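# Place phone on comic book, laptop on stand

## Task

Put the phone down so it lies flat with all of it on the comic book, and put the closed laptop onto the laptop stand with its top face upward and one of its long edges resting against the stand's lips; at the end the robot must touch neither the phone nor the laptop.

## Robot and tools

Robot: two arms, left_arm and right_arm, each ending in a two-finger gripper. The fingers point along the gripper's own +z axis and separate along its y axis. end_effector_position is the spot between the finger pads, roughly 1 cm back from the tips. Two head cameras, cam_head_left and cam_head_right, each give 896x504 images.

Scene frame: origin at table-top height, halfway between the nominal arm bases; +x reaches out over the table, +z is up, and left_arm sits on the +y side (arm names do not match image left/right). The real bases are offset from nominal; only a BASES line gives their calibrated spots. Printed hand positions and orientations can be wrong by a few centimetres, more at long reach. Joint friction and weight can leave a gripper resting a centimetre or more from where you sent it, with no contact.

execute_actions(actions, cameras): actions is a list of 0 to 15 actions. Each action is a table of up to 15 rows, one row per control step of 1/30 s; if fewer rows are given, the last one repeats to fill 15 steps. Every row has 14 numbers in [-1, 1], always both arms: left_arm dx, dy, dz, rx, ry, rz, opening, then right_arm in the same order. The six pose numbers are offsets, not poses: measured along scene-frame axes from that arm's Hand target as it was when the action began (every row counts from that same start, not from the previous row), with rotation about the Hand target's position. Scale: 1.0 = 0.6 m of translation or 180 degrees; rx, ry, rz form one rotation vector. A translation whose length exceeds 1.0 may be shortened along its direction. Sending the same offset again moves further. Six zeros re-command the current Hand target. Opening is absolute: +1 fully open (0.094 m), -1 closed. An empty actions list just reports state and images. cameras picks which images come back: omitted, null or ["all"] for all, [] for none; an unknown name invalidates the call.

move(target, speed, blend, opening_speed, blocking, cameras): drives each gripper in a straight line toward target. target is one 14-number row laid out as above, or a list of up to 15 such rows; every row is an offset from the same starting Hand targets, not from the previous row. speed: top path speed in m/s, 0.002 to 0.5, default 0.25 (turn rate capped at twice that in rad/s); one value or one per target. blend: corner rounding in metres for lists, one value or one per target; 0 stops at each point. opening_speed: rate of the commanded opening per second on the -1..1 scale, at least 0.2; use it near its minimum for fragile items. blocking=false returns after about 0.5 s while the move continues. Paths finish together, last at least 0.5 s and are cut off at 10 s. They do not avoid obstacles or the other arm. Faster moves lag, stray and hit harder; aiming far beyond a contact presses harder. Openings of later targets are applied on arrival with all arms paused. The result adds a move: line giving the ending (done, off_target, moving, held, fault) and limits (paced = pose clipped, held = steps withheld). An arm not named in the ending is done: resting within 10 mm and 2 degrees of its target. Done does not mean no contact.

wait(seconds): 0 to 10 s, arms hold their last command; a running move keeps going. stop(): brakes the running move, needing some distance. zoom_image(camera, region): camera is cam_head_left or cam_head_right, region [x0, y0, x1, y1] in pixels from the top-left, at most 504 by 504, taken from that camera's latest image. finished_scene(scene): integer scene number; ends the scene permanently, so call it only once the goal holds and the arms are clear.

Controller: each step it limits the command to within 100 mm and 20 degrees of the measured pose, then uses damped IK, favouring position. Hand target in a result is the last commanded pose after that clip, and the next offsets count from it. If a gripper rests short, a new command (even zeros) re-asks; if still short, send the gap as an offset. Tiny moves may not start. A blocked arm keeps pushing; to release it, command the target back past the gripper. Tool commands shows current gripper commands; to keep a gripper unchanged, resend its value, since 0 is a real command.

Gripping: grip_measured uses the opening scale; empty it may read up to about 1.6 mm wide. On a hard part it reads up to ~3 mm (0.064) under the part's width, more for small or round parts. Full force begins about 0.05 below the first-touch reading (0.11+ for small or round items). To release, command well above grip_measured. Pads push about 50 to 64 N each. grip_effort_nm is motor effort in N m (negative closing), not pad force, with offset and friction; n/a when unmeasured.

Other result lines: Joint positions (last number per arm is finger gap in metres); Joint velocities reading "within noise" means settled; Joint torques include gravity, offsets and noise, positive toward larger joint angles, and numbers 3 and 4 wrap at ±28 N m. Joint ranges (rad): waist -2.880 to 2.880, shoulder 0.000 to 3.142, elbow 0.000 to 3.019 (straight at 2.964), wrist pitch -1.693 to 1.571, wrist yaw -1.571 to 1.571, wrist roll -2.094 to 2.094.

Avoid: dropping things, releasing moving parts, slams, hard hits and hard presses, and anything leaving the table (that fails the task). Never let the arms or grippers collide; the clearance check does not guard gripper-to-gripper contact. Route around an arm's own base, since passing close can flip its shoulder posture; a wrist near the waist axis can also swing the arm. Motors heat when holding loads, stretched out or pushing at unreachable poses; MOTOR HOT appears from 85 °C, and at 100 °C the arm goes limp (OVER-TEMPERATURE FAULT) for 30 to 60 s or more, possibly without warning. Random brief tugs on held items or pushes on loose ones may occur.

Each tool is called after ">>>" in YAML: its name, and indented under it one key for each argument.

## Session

>>> execute_actions:
  actions: []

Scene clock: 0.00 s.
left_arm: end_effector_position=(+0.5762, +0.0326, +0.2203) grip_measured=+1.000 grip_effort_nm=n/a end_effector_quat_wxyz=(+0.373, -0.189, +0.872, +0.255) | right_arm: end_effector_position=(+0.2773, -0.6663, +0.2408) grip_measured=+1.000 grip_effort_nm=n/a end_effector_quat_wxyz=(+0.133, +0.606, +0.784, +0.005)
Joint positions: left_arm=[-0.632 1.766 1.516 -1.115 -0.923 -0.928 0.094] | right_arm=[-0.891 1.408 1.311 -1.216 -0.069 0.44 0.094]
Joint velocities: within noise
Joint torques (N m): no reading
Motor temperatures (°C): left_arm=[23 26 30 24 33 24 27] | right_arm=[26 32 32 25 30 23 26]
Heat: left arm: hottest wrist yaw 33 °C; right arm: hottest shoulder 32 °C.
Hand target: left_arm +0.5823, +0.0285, +0.2384; +0.386, -0.198, +0.868, +0.242 | right_arm +0.2820, -0.6720, +0.2483; +0.141, +0.606, +0.783, +0.003
Tool commands: left_gripper/opening=+1.0 right_gripper/opening=+1.0

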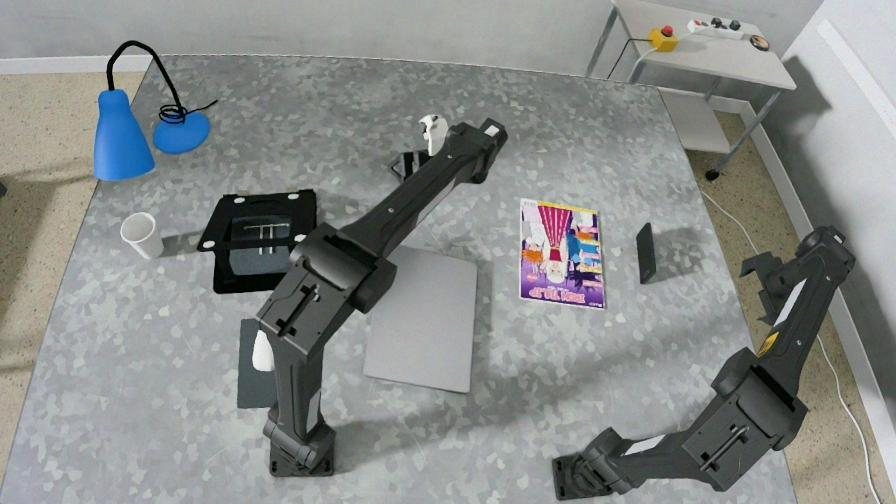

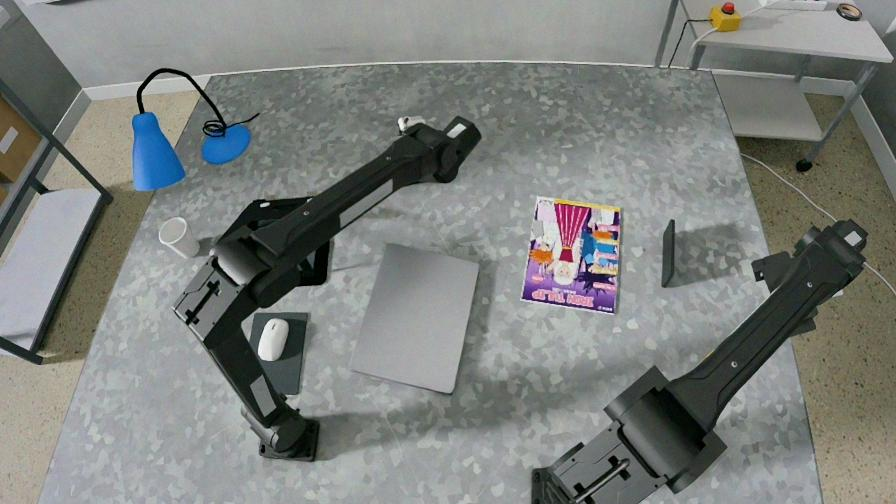

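>>> zoom_image:
  camera: "cam_head_left"
  region: [600, 200, 700, 300]

>>> zoom_image:
  camera: "cam_head_right"
  region: [620, 200, 720, 300]

>>> move:
  target: [-0.35,0.35,0.05,0,0,0,1,0.30,0.17,0.0,0,0,0.43,0.2]

Scaled by 5.040.

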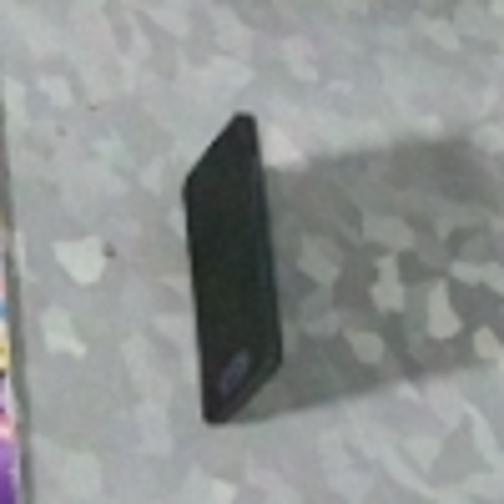

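Scaled by 5.040.

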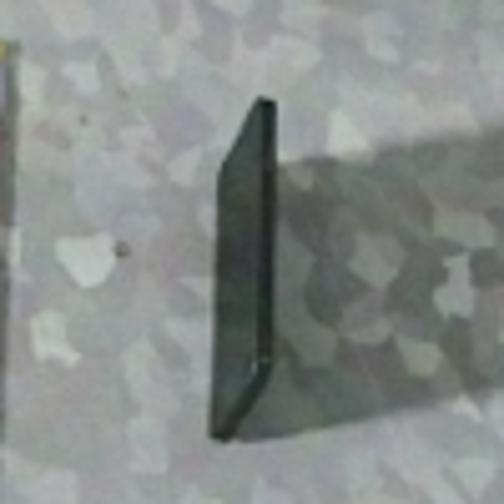

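Scene clock: 11.23 s.
left_arm: end_effector_position=(+0.3732, +0.2333, +0.2684) grip_measured=+1.000 grip_effort_nm=0.022 end_effector_quat_wxyz=(+0.384, -0.193, +0.870, +0.242) | right_arm: end_effector_position=(+0.4449, -0.5653, +0.2416) grip_measured=+0.201 grip_effort_nm=-0.081 end_effector_quat_wxyz=(+0.102, -0.007, +0.990, +0.094)
Joint positions: left_arm=[-0.442 0.94 0.833 -0.996 -0.852 -0.636 0.094] | right_arm=[-0.585 1.702 1.659 -1.46 -0.27 -0.585 0.056]
Joint velocities: within noise
Joint torques (N m): left_arm=[0.56 -7.41 9.99 1.62 -0.4 0.05] | right_arm=[1.2 -17.03 13.26 -0.18 -0.25 0.08]
Motor temperatures (°C): left_arm=[23 27 31 24 33 24 27] | right_arm=[26 32 36 25 30 23 26]
Heat: left arm: hottest wrist yaw 33 °C; right arm: hottest elbow 36 °C.
Hand target: left_arm +0.3724, +0.2384, +0.2685; +0.386, -0.198, +0.868, +0.242 | right_arm +0.4621, -0.5699, +0.2484; +0.109, -0.017, +0.990, +0.091
Off the commanded pose: left_arm 0.005 m, 1 deg | right_arm 0.019 m, 1 deg.
move: off_target (right_arm)

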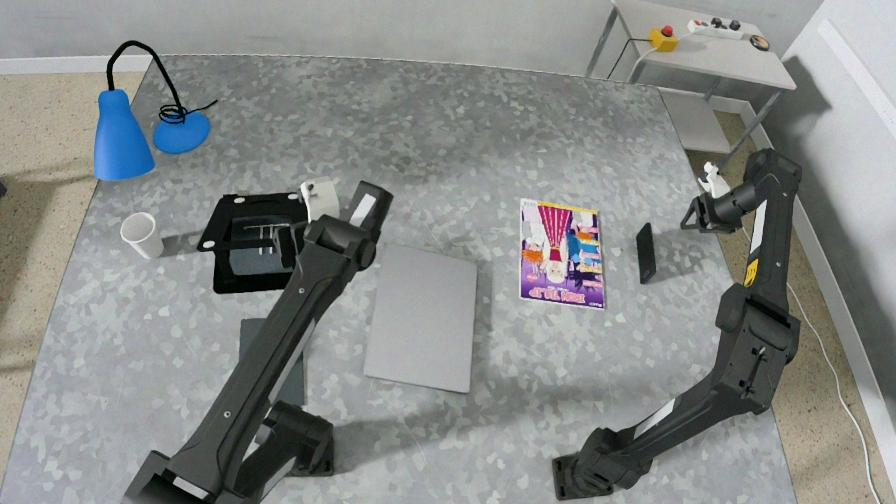

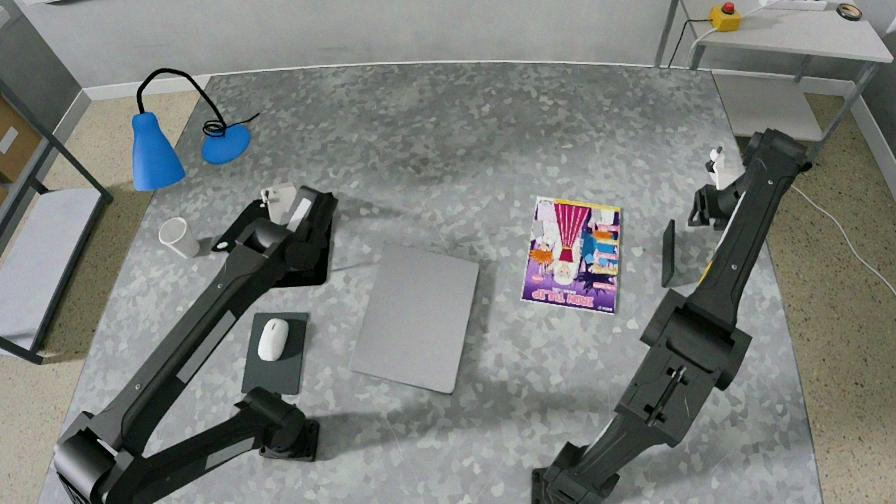

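>>> move:
  target: [0,0,0,0,0,0,1,0.03,0,-0.16,0,0,-0.08,0.2]
  speed: 0.15

>>> zoom_image:
  camera: "cam_head_left"
  region: [600, 180, 720, 300]

>>> zoom_image:
  camera: "cam_head_right"
  region: [620, 180, 740, 300]

Scene clock: 22.27 s.
left_arm: end_effector_position=(+0.3732, +0.2333, +0.2684) grip_measured=+1.000 grip_effort_nm=0.022 end_effector_quat_wxyz=(+0.384, -0.193, +0.870, +0.242) | right_arm: end_effector_position=(+0.4764, -0.5757, +0.1724) grip_measured=+0.201 grip_effort_nm=-0.081 end_effector_quat_wxyz=(+0.132, +0.107, +0.983, +0.070)
Joint positions: left_arm=[-0.442 0.94 0.833 -0.996 -0.852 -0.635 0.094] | right_arm=[-0.561 1.742 1.523 -1.17 -0.241 -0.317 0.056]
Joint velocities: within noise
Joint torques (N m): left_arm=[-0.56 -6.24 10.03 1.48 -0.44 0.05] | right_arm=[1.49 -18.43 8.12 0.9 -0.07 0.21]
Motor temperatures (°C): left_arm=[23 27 32 24 33 24 27] | right_arm=[26 33 39 25 29 23 26]
Heat: left arm: hottest wrist yaw 33 °C; right arm: hottest elbow 39 °C.
Hand target: left_arm +0.3724, +0.2384, +0.2685; +0.386, -0.198, +0.868, +0.242 | right_arm +0.4800, -0.5701, +0.1526; +0.119, +0.107, +0.984, +0.076
Off the commanded pose: left_arm 0.005 m, 1 deg | right_arm 0.021 m, 2 deg.
move: off_target (right_arm)

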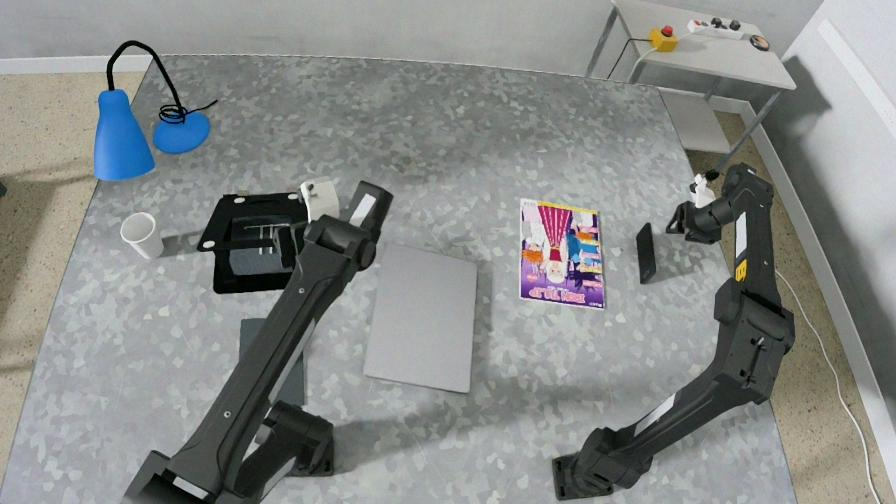

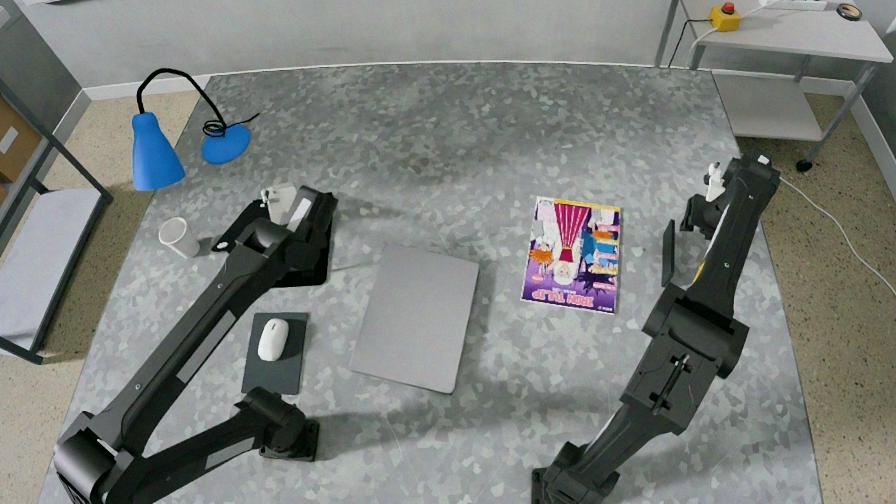

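Scaled by 4.200.

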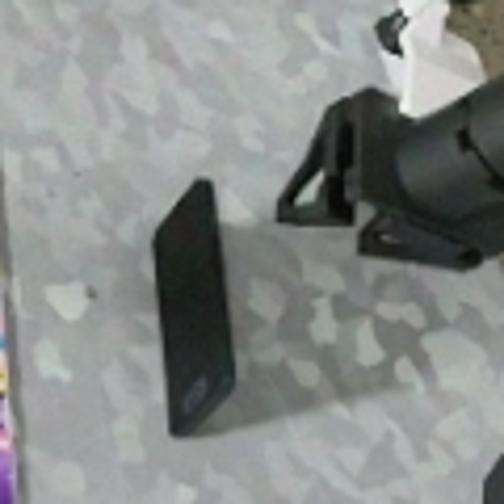

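Scaled by 4.200.

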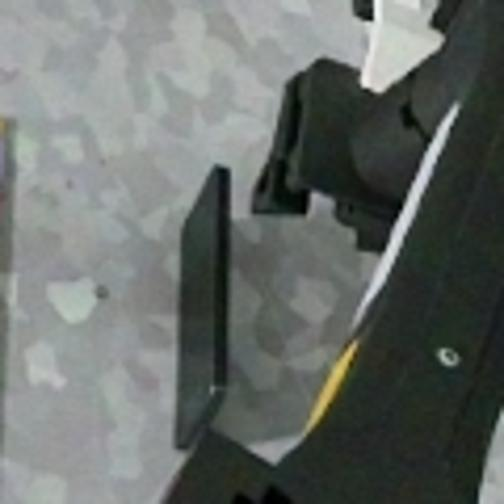

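>>> move:
  target: [0,0,0,0,0,0,1,0.0,0.025,-0.075,0.03,0,0,0.4]
  speed: 0.12

>>> zoom_image:
  camera: "cam_head_left"
  region: [600, 180, 720, 300]

>>> zoom_image:
  camera: "cam_head_right"
  region: [620, 180, 740, 300]

Scene clock: 26.17 s.
left_arm: end_effector_position=(+0.3732, +0.2332, +0.2684) grip_measured=+1.000 grip_effort_nm=0.022 end_effector_quat_wxyz=(+0.384, -0.193, +0.870, +0.242) | right_arm: end_effector_position=(+0.4774, -0.5615, +0.1255) grip_measured=+0.399 grip_effort_nm=0.066 end_effector_quat_wxyz=(+0.126, +0.112, +0.979, +0.115)
Joint positions: left_arm=[-0.442 0.94 0.833 -0.996 -0.852 -0.635 0.094] | right_arm=[-0.561 1.79 1.457 -1.105 -0.316 -0.306 0.066]
Joint velocities: within noise
Joint torques (N m): left_arm=[-0.32 -6.77 9.87 1.37 -0.4 0.07] | right_arm=[1.38 -19.31 7.88 0.76 -0.25 0.16]
Motor temperatures (°C): left_arm=[23 27 32 24 33 24 27] | right_arm=[26 33 39 25 29 23 26]
Heat: left arm: hottest wrist yaw 33 °C; right arm: hottest elbow 39 °C.
Hand target: left_arm +0.3724, +0.2384, +0.2684; +0.386, -0.198, +0.868, +0.242 | right_arm +0.4800, -0.5551, +0.1074; +0.114, +0.112, +0.979, +0.122
Off the commanded pose: left_arm 0.005 m, 1 deg | right_arm 0.019 m, 2 deg.
move: off_target (right_arm)

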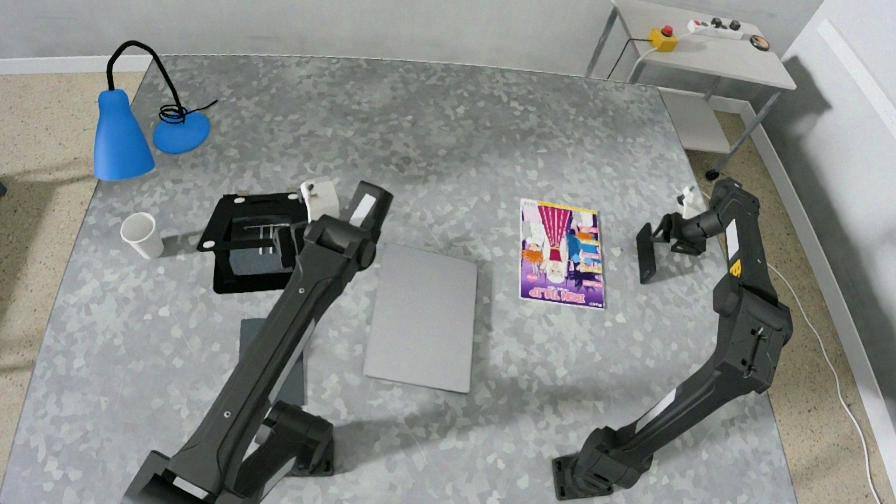

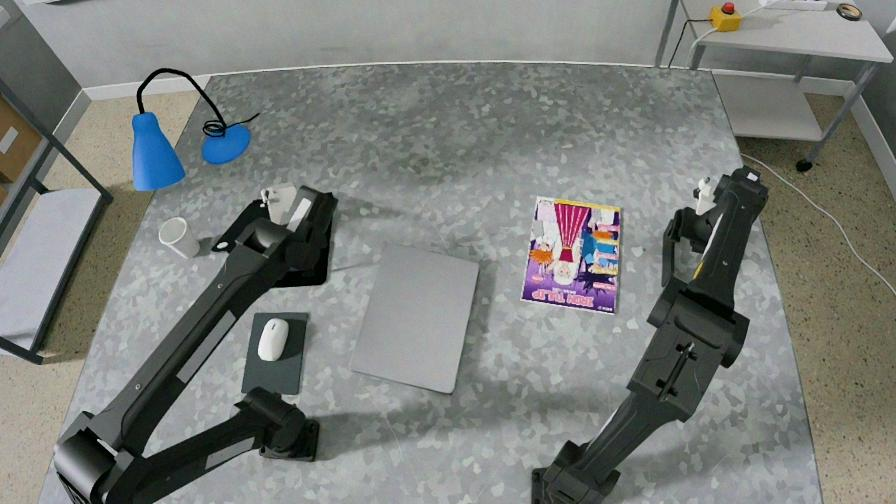

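Scaled by 4.200.

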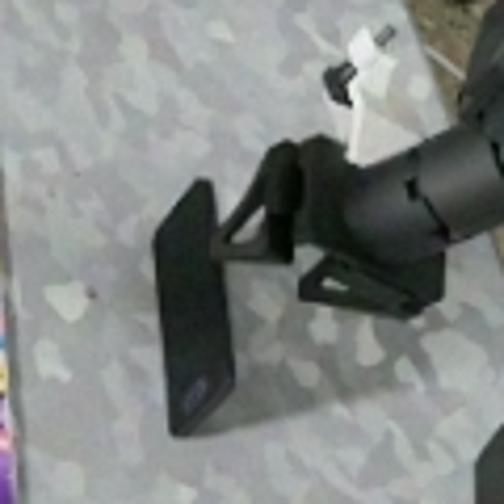

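Scaled by 4.200.

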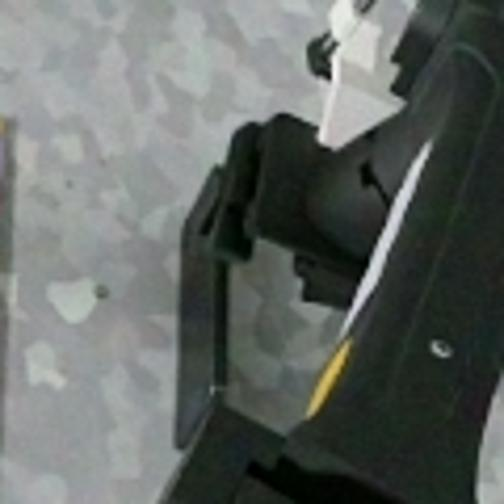

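>>> move:
  target: [0,0,0,0,0,0,1,0.0,0.0,-0.06,0.0,0,0,0.6]
  speed: 0.08

>>> zoom_image:
  camera: "cam_head_left"
  region: [600, 180, 720, 300]

>>> zoom_image:
  camera: "cam_head_right"
  region: [620, 180, 740, 300]

Scene clock: 31.63 s.
left_arm: end_effector_position=(+0.3732, +0.2332, +0.2684) grip_measured=+1.000 grip_effort_nm=0.027 end_effector_quat_wxyz=(+0.384, -0.193, +0.870, +0.242) | right_arm: end_effector_position=(+0.4789, -0.5624, +0.0916) grip_measured=+0.599 grip_effort_nm=0.071 end_effector_quat_wxyz=(+0.128, +0.112, +0.979, +0.115)
Joint positions: left_arm=[-0.442 0.94 0.833 -0.996 -0.852 -0.635 0.094] | right_arm=[-0.561 1.824 1.41 -1.02 -0.317 -0.306 0.075]
Joint velocities: within noise
Joint torques (N m): left_arm=[0.15 -6.83 10 1.44 -0.4 0.11] | right_arm=[1.26 -18.84 7.39 0.77 -0.25 0.2]
Motor temperatures (°C): left_arm=[23 27 32 24 33 24 27] | right_arm=[26 33 39 25 29 23 26]
Heat: left arm: hottest wrist yaw 33 °C; right arm: hottest elbow 39 °C.
Hand target: left_arm +0.3724, +0.2384, +0.2684; +0.386, -0.198, +0.868, +0.242 | right_arm +0.4799, -0.5550, +0.0714; +0.114, +0.112, +0.979, +0.123
Off the commanded pose: left_arm 0.005 m, 1 deg | right_arm 0.022 m, 2 deg.
move: off_target (right_arm)

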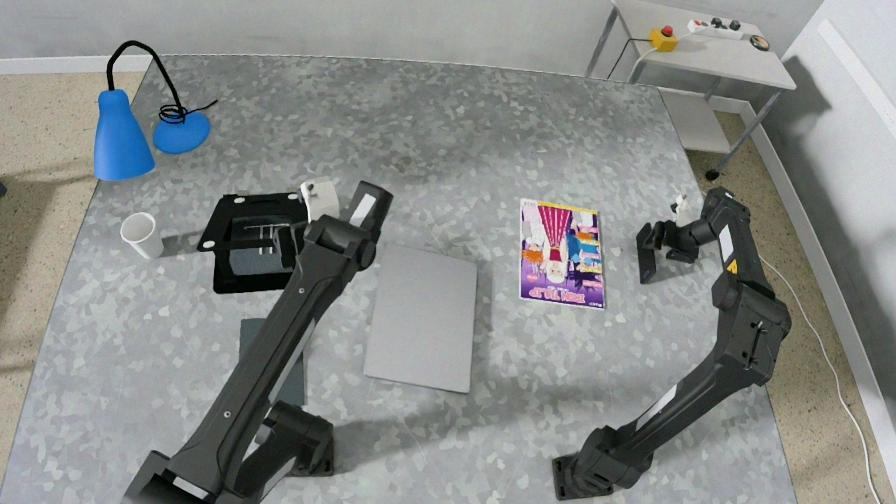

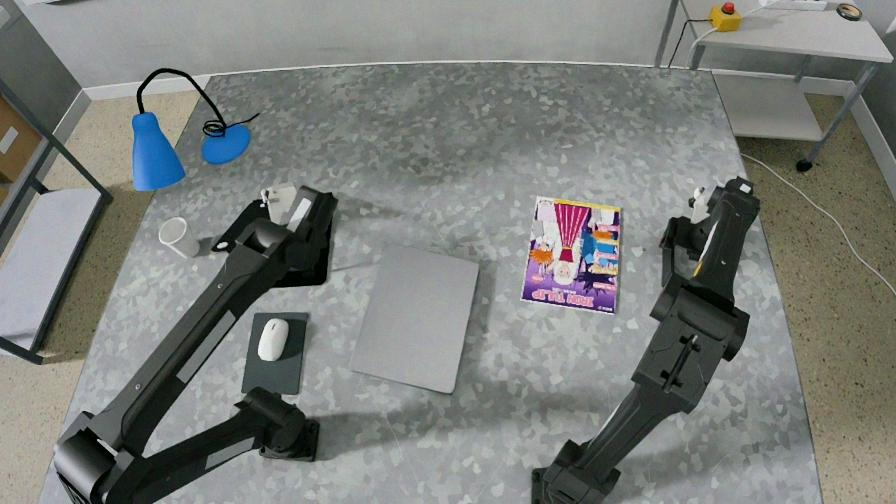

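Scaled by 4.200.

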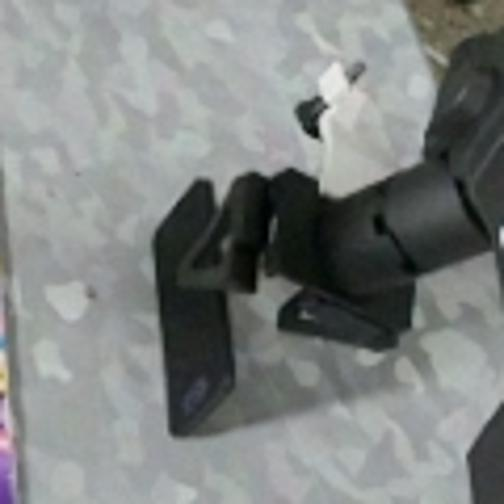

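Scaled by 4.200.

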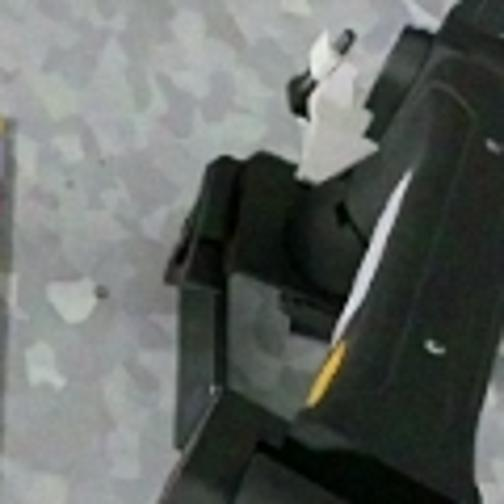

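>>> move:
  target:
    - [0,0,0,0,0,0,1,0.02,0.0,-0.075,0.0,0,0,0.6]
    - [0,0,0,0,0,0,1,0.02,0.0,-0.075,0,0,0,-1]
  speed: 0.08
  opening_speed: 0.4

>>> zoom_image:
  camera: "cam_head_left"
  region: [600, 180, 720, 300]

>>> zoom_image:
  camera: "cam_head_right"
  region: [620, 180, 740, 300]

Scene clock: 39.87 s.
left_arm: end_effector_position=(+0.3732, +0.2332, +0.2684) grip_measured=+1.000 grip_effort_nm=0.022 end_effector_quat_wxyz=(+0.384, -0.193, +0.870, +0.242) | right_arm: end_effector_position=(+0.4914, -0.5631, +0.0461) grip_measured=-0.849 grip_effort_nm=-1.033 end_effector_quat_wxyz=(+0.127, +0.113, +0.979, +0.115)
Joint positions: left_arm=[-0.442 0.94 0.833 -0.996 -0.852 -0.635 0.094] | right_arm=[-0.551 1.902 1.396 -0.925 -0.316 -0.294 0.007]
Joint velocities: within noise
Joint torques (N m): left_arm=[0.26 -6.95 9.81 1.47 -0.38 0.07] | right_arm=[1.44 -19.31 7.24 0.79 -0.23 0.2]
Motor temperatures (°C): left_arm=[23 27 32 24 32 24 27] | right_arm=[26 34 39 25 29 23 26]
Heat: left arm: hottest elbow 32 °C; right arm: hottest elbow 39 °C.
Hand target: left_arm +0.3724, +0.2384, +0.2684; +0.386, -0.198, +0.868, +0.242 | right_arm +0.4920, -0.5549, +0.0264; +0.114, +0.112, +0.979, +0.122
Off the commanded pose: left_arm 0.005 m, 1 deg | right_arm 0.021 m, 2 deg.
move: off_target (right_arm); target 2's new opening was sent with right_arm's hand 0.021 m and 2 deg from that target

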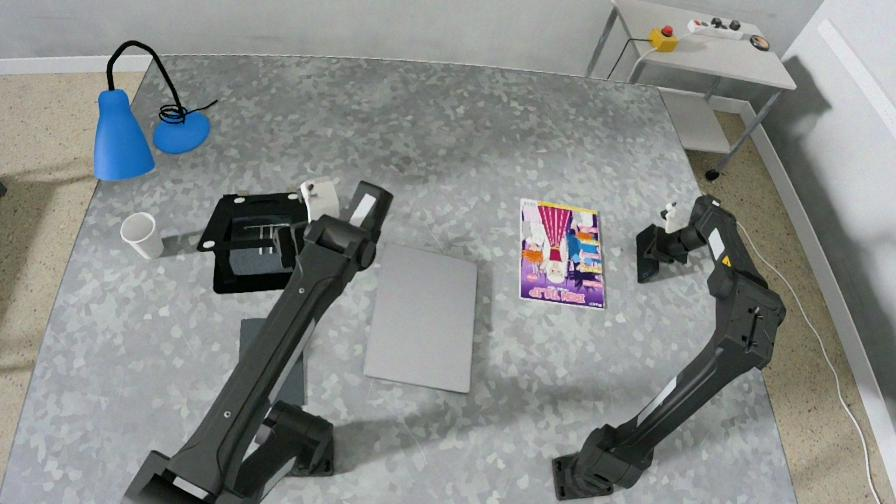

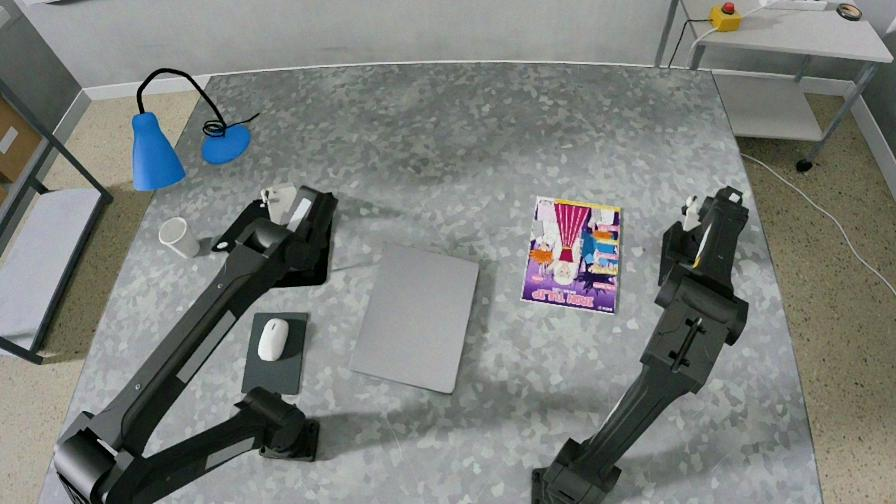

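Scaled by 4.200.

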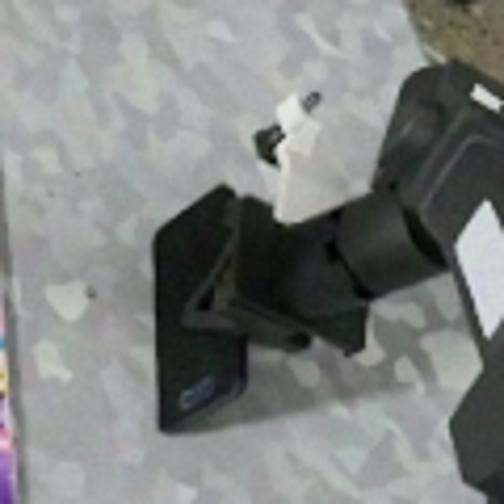

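Scaled by 4.200.

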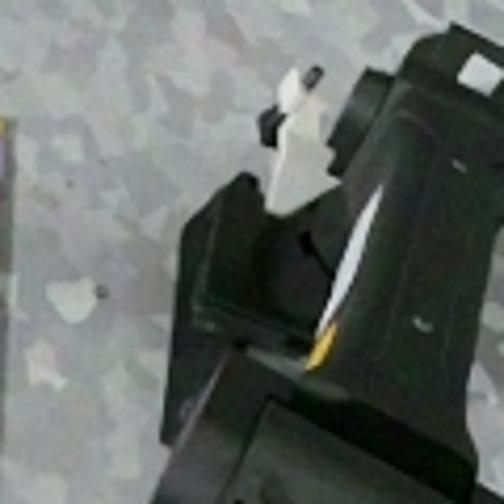

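>>> move:
  target:
    - [0,0,0,0,0,0,1,0,0,0.23,0,0,0,-1]
    - [0,0,0,0,0,0,1,0,0.16,0.25,0.19,0,0.0,-1]
    - [0,0,0,0,0,0,1,0,0.31,0.25,0.36,0,0.0,-1]
  speed: 0.18
  blend: 0.03

>>> zoom_image:
  camera: "cam_head_left"
  region: [480, 140, 700, 320]

>>> zoom_image:
  camera: "cam_head_right"
  region: [480, 140, 700, 320]

Scene clock: 51.53 s.
left_arm: end_effector_position=(+0.3732, +0.2332, +0.2684) grip_measured=+1.000 grip_effort_nm=0.022 end_effector_quat_wxyz=(+0.384, -0.193, +0.870, +0.242) | right_arm: end_effector_position=(+0.4929, -0.3749, +0.1863) grip_measured=-0.849 grip_effort_nm=-1.038 end_effector_quat_wxyz=(+0.058, +0.156, +0.769, +0.617)
Joint positions: left_arm=[-0.442 0.94 0.833 -0.996 -0.852 -0.635 0.094] | right_arm=[-0.449 1.939 1.477 -1.667 -1.294 -0.469 0.007]
Joint velocities: within noise
Joint torques (N m): left_arm=[-0.38 -6.36 10.22 1.65 -0.41 0.06] | right_arm=[1.32 -19.66 6.57 -1.14 -0.78 0.01]
Motor temperatures (°C): left_arm=[23 26 33 24 32 24 27] | right_arm=[26 34 39 25 29 23 26]
Heat: left arm: hottest elbow 33 °C; right arm: hottest elbow 39 °C.
Hand target: left_arm +0.3724, +0.2384, +0.2684; +0.386, -0.198, +0.868, +0.242 | right_arm +0.4921, -0.3689, +0.1765; +0.036, +0.156, +0.761, +0.628
Off the commanded pose: left_arm 0.005 m, 1 deg | right_arm 0.012 m, 3 deg.
joint sent to its limit (right arm) — joint 4 (wrist pitch), lower limit. The joint targets still meet the commanded pose.
move: off_target (right_arm)

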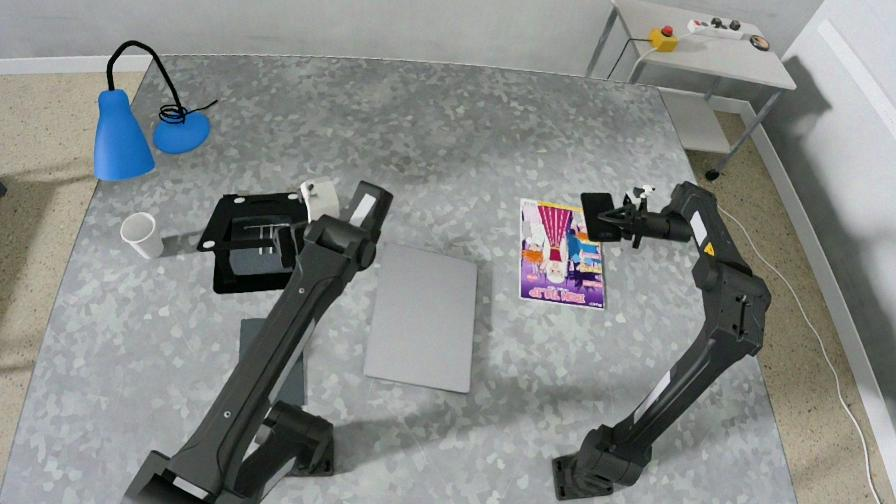

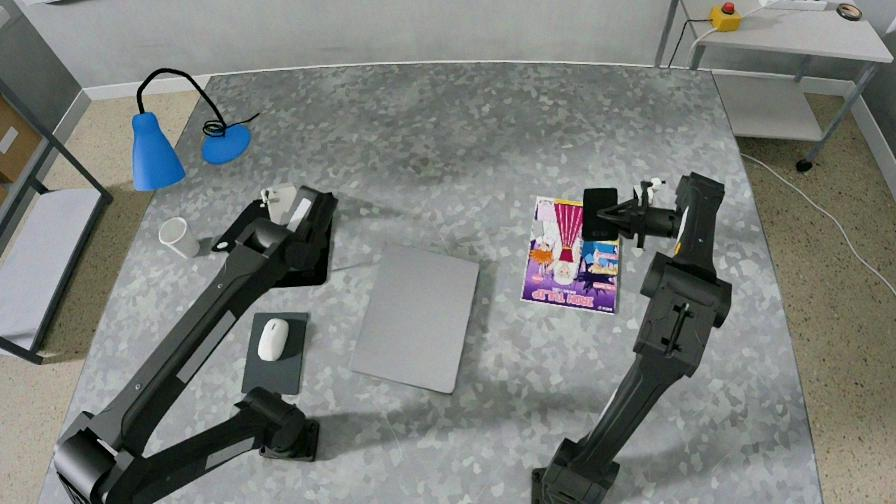

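Scaled by 2.291.

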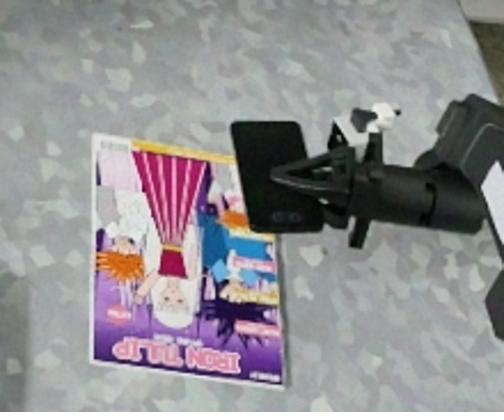

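Scaled by 2.291.

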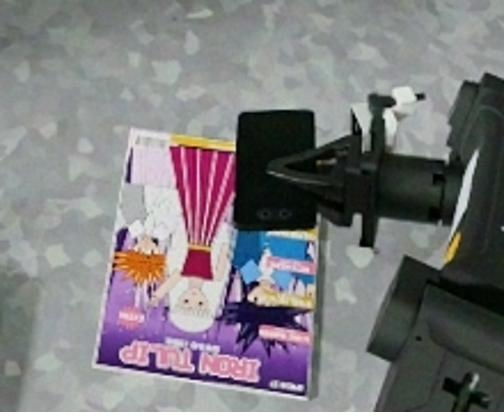

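>>> move:
  target: [0,0,0,0,0,0,1,-0.01,0.09,-0.2,0.0,0,0.0,-1]
  speed: 0.12

>>> zoom_image:
  camera: "cam_head_left"
  region: [480, 140, 700, 320]

>>> zoom_image:
  camera: "cam_head_right"
  region: [480, 140, 700, 320]

Scene clock: 57.07 s.
left_arm: end_effector_position=(+0.3732, +0.2332, +0.2684) grip_measured=+1.000 grip_effort_nm=0.027 end_effector_quat_wxyz=(+0.384, -0.193, +0.870, +0.242) | right_arm: end_effector_position=(+0.4894, -0.3218, +0.0642) grip_measured=-0.849 grip_effort_nm=-1.038 end_effector_quat_wxyz=(+0.046, +0.151, +0.765, +0.624)
Joint positions: left_arm=[-0.442 0.94 0.833 -0.996 -0.852 -0.635 0.094] | right_arm=[-0.357 2.047 1.279 -1.161 -1.338 -0.245 0.007]
Joint velocities: within noise
Joint torques (N m): left_arm=[0.44 -7 10.07 1.4 -0.42 0.06] | right_arm=[1.26 -20.19 4.89 -0.06 -0.86 0.16]
Motor temperatures (°C): left_arm=[23 26 33 24 32 24 27] | right_arm=[26 34 38 25 29 23 27]
Heat: left arm: hottest elbow 33 °C; right arm: hottest elbow 38 °C.
Hand target: left_arm +0.3724, +0.2384, +0.2684; +0.386, -0.198, +0.868, +0.242 | right_arm +0.4860, -0.3150, +0.0564; +0.036, +0.156, +0.761, +0.628
Off the commanded pose: left_arm 0.005 m, 1 deg | right_arm 0.011 m, 1 deg.
move: off_target (right_arm)

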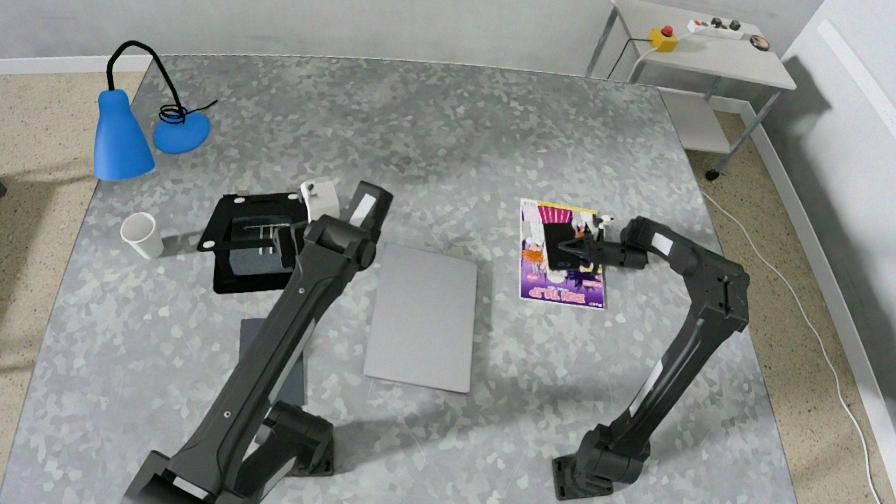

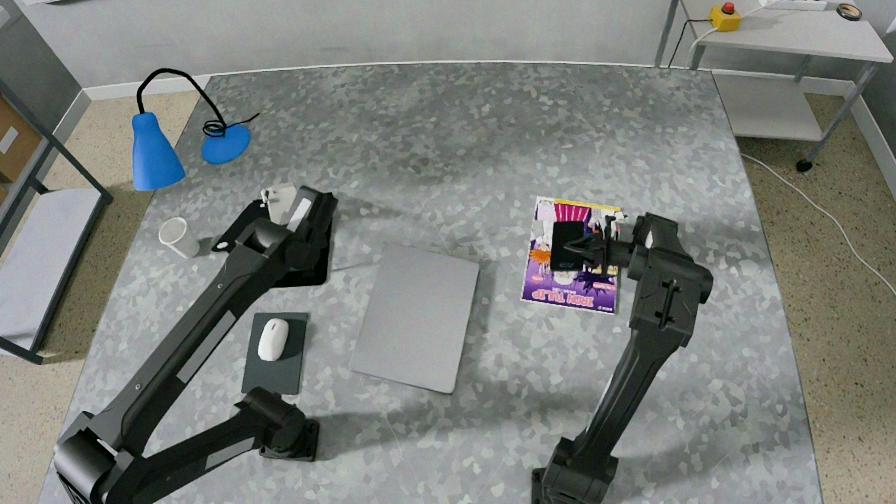

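Scaled by 2.291.

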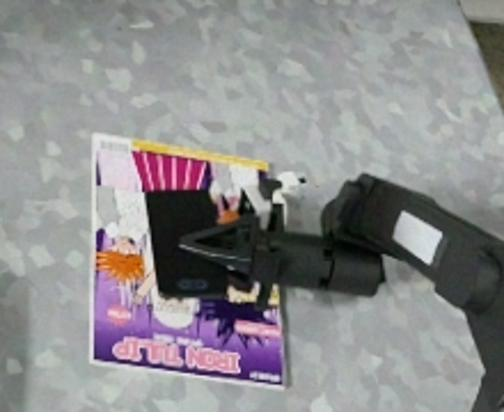

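Scaled by 2.291.

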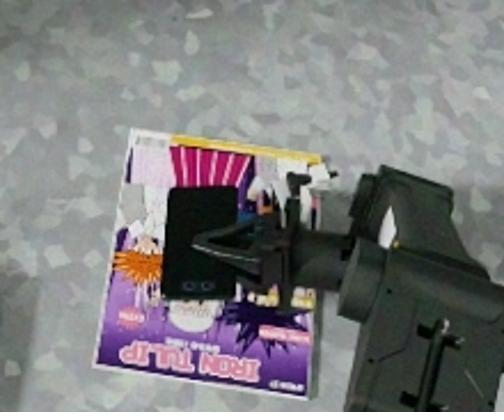

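Well centred. Lower until contact.

>>> move:
  target: [0,0,0,0,0,0,1,0,0.0,-0.06,0.0,0,0.0,-1]
  speed: 0.05

>>> zoom_image:
  camera: "cam_head_left"
  region: [500, 180, 640, 320]

Scene clock: 59.63 s.
left_arm: end_effector_position=(+0.3732, +0.2332, +0.2684) grip_measured=+1.000 grip_effort_nm=0.022 end_effector_quat_wxyz=(+0.384, -0.193, +0.870, +0.242) | right_arm: end_effector_position=(+0.4914, -0.3223, +0.0448) grip_measured=-0.849 grip_effort_nm=-1.038 end_effector_quat_wxyz=(+0.058, +0.143, +0.765, +0.625)
Joint positions: left_arm=[-0.442 0.94 0.833 -0.996 -0.852 -0.635 0.094] | right_arm=[-0.357 2.081 1.271 -1.091 -1.345 -0.245 0.007]
Joint velocities: within noise
Joint torques (N m): left_arm=[-0.56 -7.24 10.03 1.59 -0.38 0.1] | right_arm=[1.26 -17.67 4.83 0.16 -0.63 0.16]
Motor temperatures (°C): left_arm=[23 26 33 24 32 24 27] | right_arm=[26 34 38 25 29 23 27]
Heat: left arm: hottest elbow 33 °C; right arm: hottest elbow 38 °C.
Hand target: left_arm +0.3724, +0.2384, +0.2684; +0.386, -0.198, +0.868, +0.242 | right_arm +0.4859, -0.3150, +0.0204; +0.036, +0.156, +0.761, +0.628
Off the commanded pose: left_arm 0.005 m, 1 deg | right_arm 0.026 m, 3 deg.
move: off_target (right_arm)

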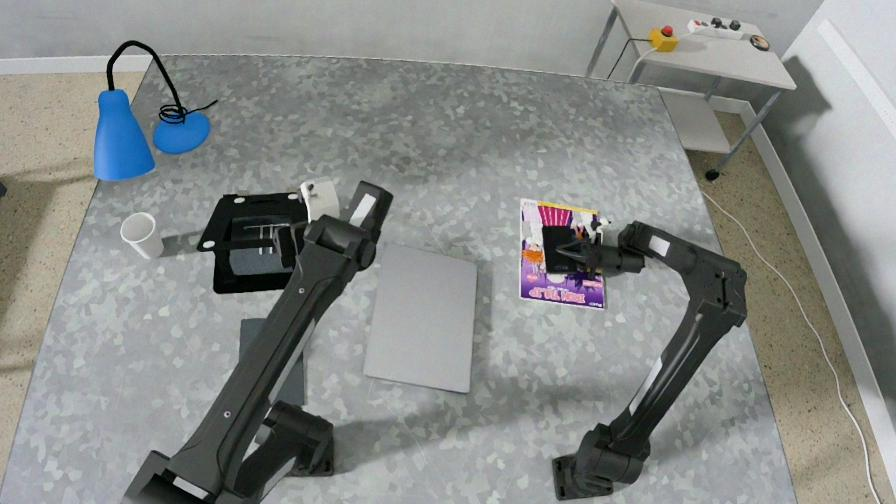

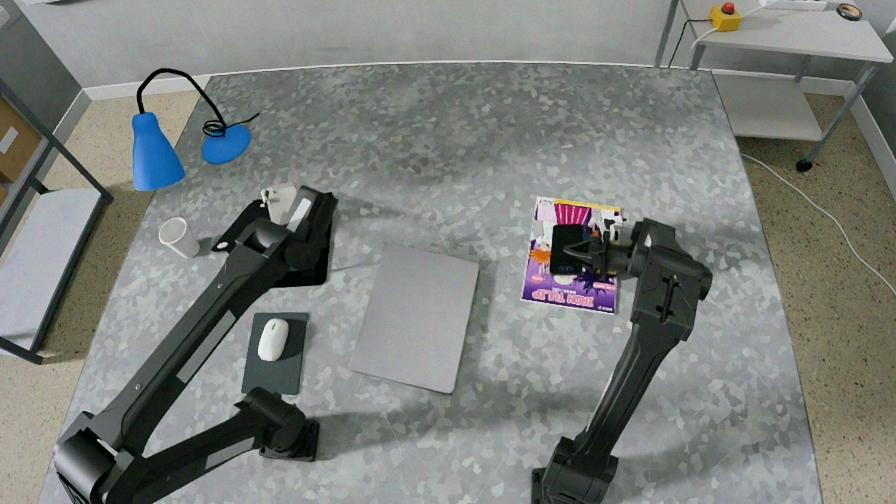

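Scaled by 3.600.

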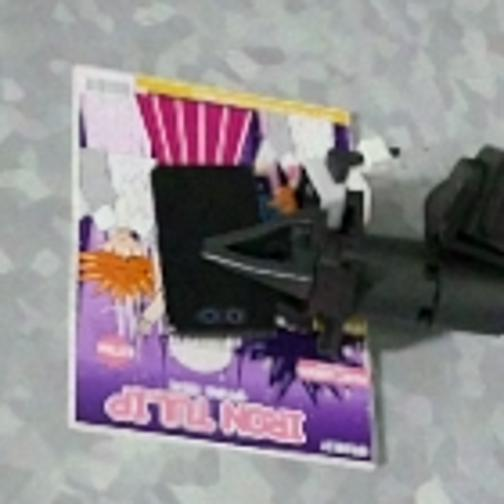

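>>> move:
  target:
    - [0,0,0,0,0,0,1,0,0.0,0.01,0.0,0,0.0,-1]
    - [0,0,0,0,0,0,1,0,0.0,0.01,0.0,0,0.0,-0.45]
    - [0,0,0,0,0,0,1,0,-0.17,0.015,0.0,0,0.0,-0.45]
    - [0,0,0,0,0,0,1,-0.1,-0.2,0.15,0.0,0,0.0,-0.45]
  speed: 0.1
  opening_speed: 0.3

>>> zoom_image:
  camera: "cam_head_left"
  region: [500, 180, 640, 320]

>>> zoom_image:
  camera: "cam_head_left"
  region: [180, 170, 500, 410]

Scene clock: 68.73 s.
left_arm: end_effector_position=(+0.3732, +0.2332, +0.2684) grip_measured=+1.000 grip_effort_nm=0.022 end_effector_quat_wxyz=(+0.384, -0.193, +0.870, +0.242) | right_arm: end_effector_position=(+0.4307, -0.4320, +0.1029) grip_measured=-0.451 grip_effort_nm=0.042 end_effector_quat_wxyz=(+0.063, +0.171, +0.780, +0.599)
Joint positions: left_arm=[-0.442 0.94 0.833 -0.996 -0.852 -0.635 0.094] | right_arm=[-0.606 2.021 1.345 -1.665 -1.179 -0.699 0.026]
Joint velocities: within noise
Joint torques (N m): left_arm=[0.26 -6.71 9.92 1.58 -0.42 0.09] | right_arm=[-0.21 -22.89 5.01 -1.46 -0.52 0.06]
Motor temperatures (°C): left_arm=[23 26 33 24 32 24 27] | right_arm=[26 35 37 25 29 23 27]
Heat: left arm: hottest elbow 33 °C; right arm: hottest elbow 37 °C.
Hand target: left_arm +0.3724, +0.2384, +0.2684; +0.386, -0.198, +0.868, +0.242 | right_arm +0.4261, -0.4349, +0.1105; +0.036, +0.156, +0.761, +0.628
Off the commanded pose: left_arm 0.005 m, 1 deg | right_arm 0.009 m, 5 deg.
joint sent to its limit (right arm) — joint 4 (wrist pitch), lower limit. The joint targets are off in orientation, not in position.
move: off_target (right_arm); target 2's new opening was sent with right_arm's hand 0.020 m and 3 deg from that target

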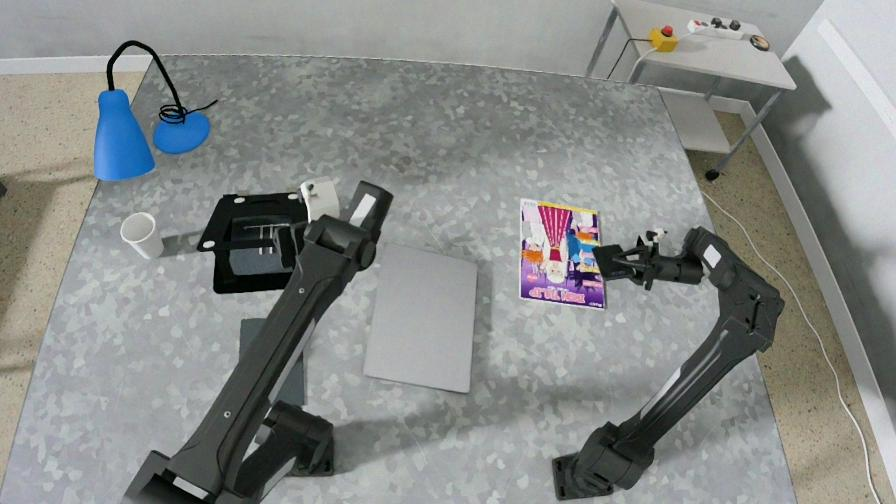

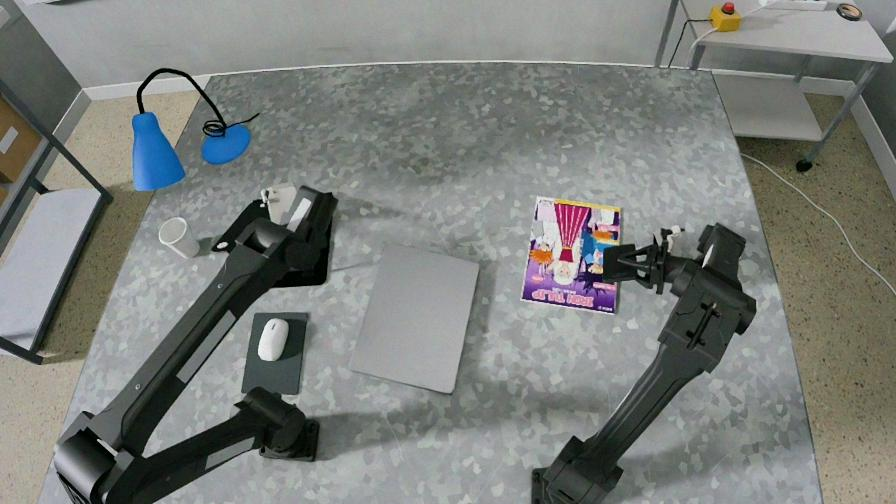

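Scaled by 3.600.

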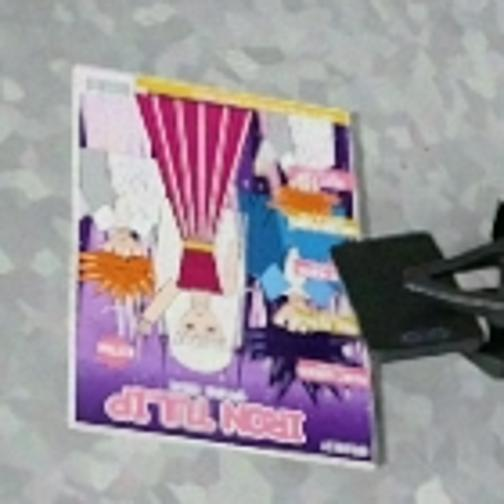

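Scaled by 1.575.

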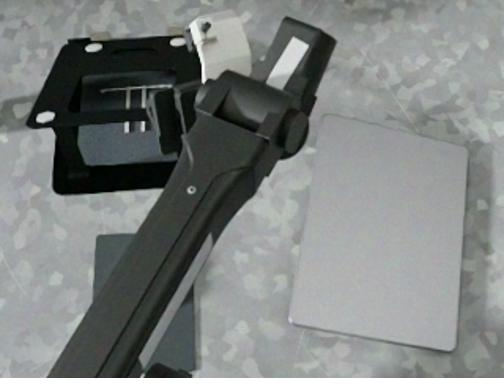

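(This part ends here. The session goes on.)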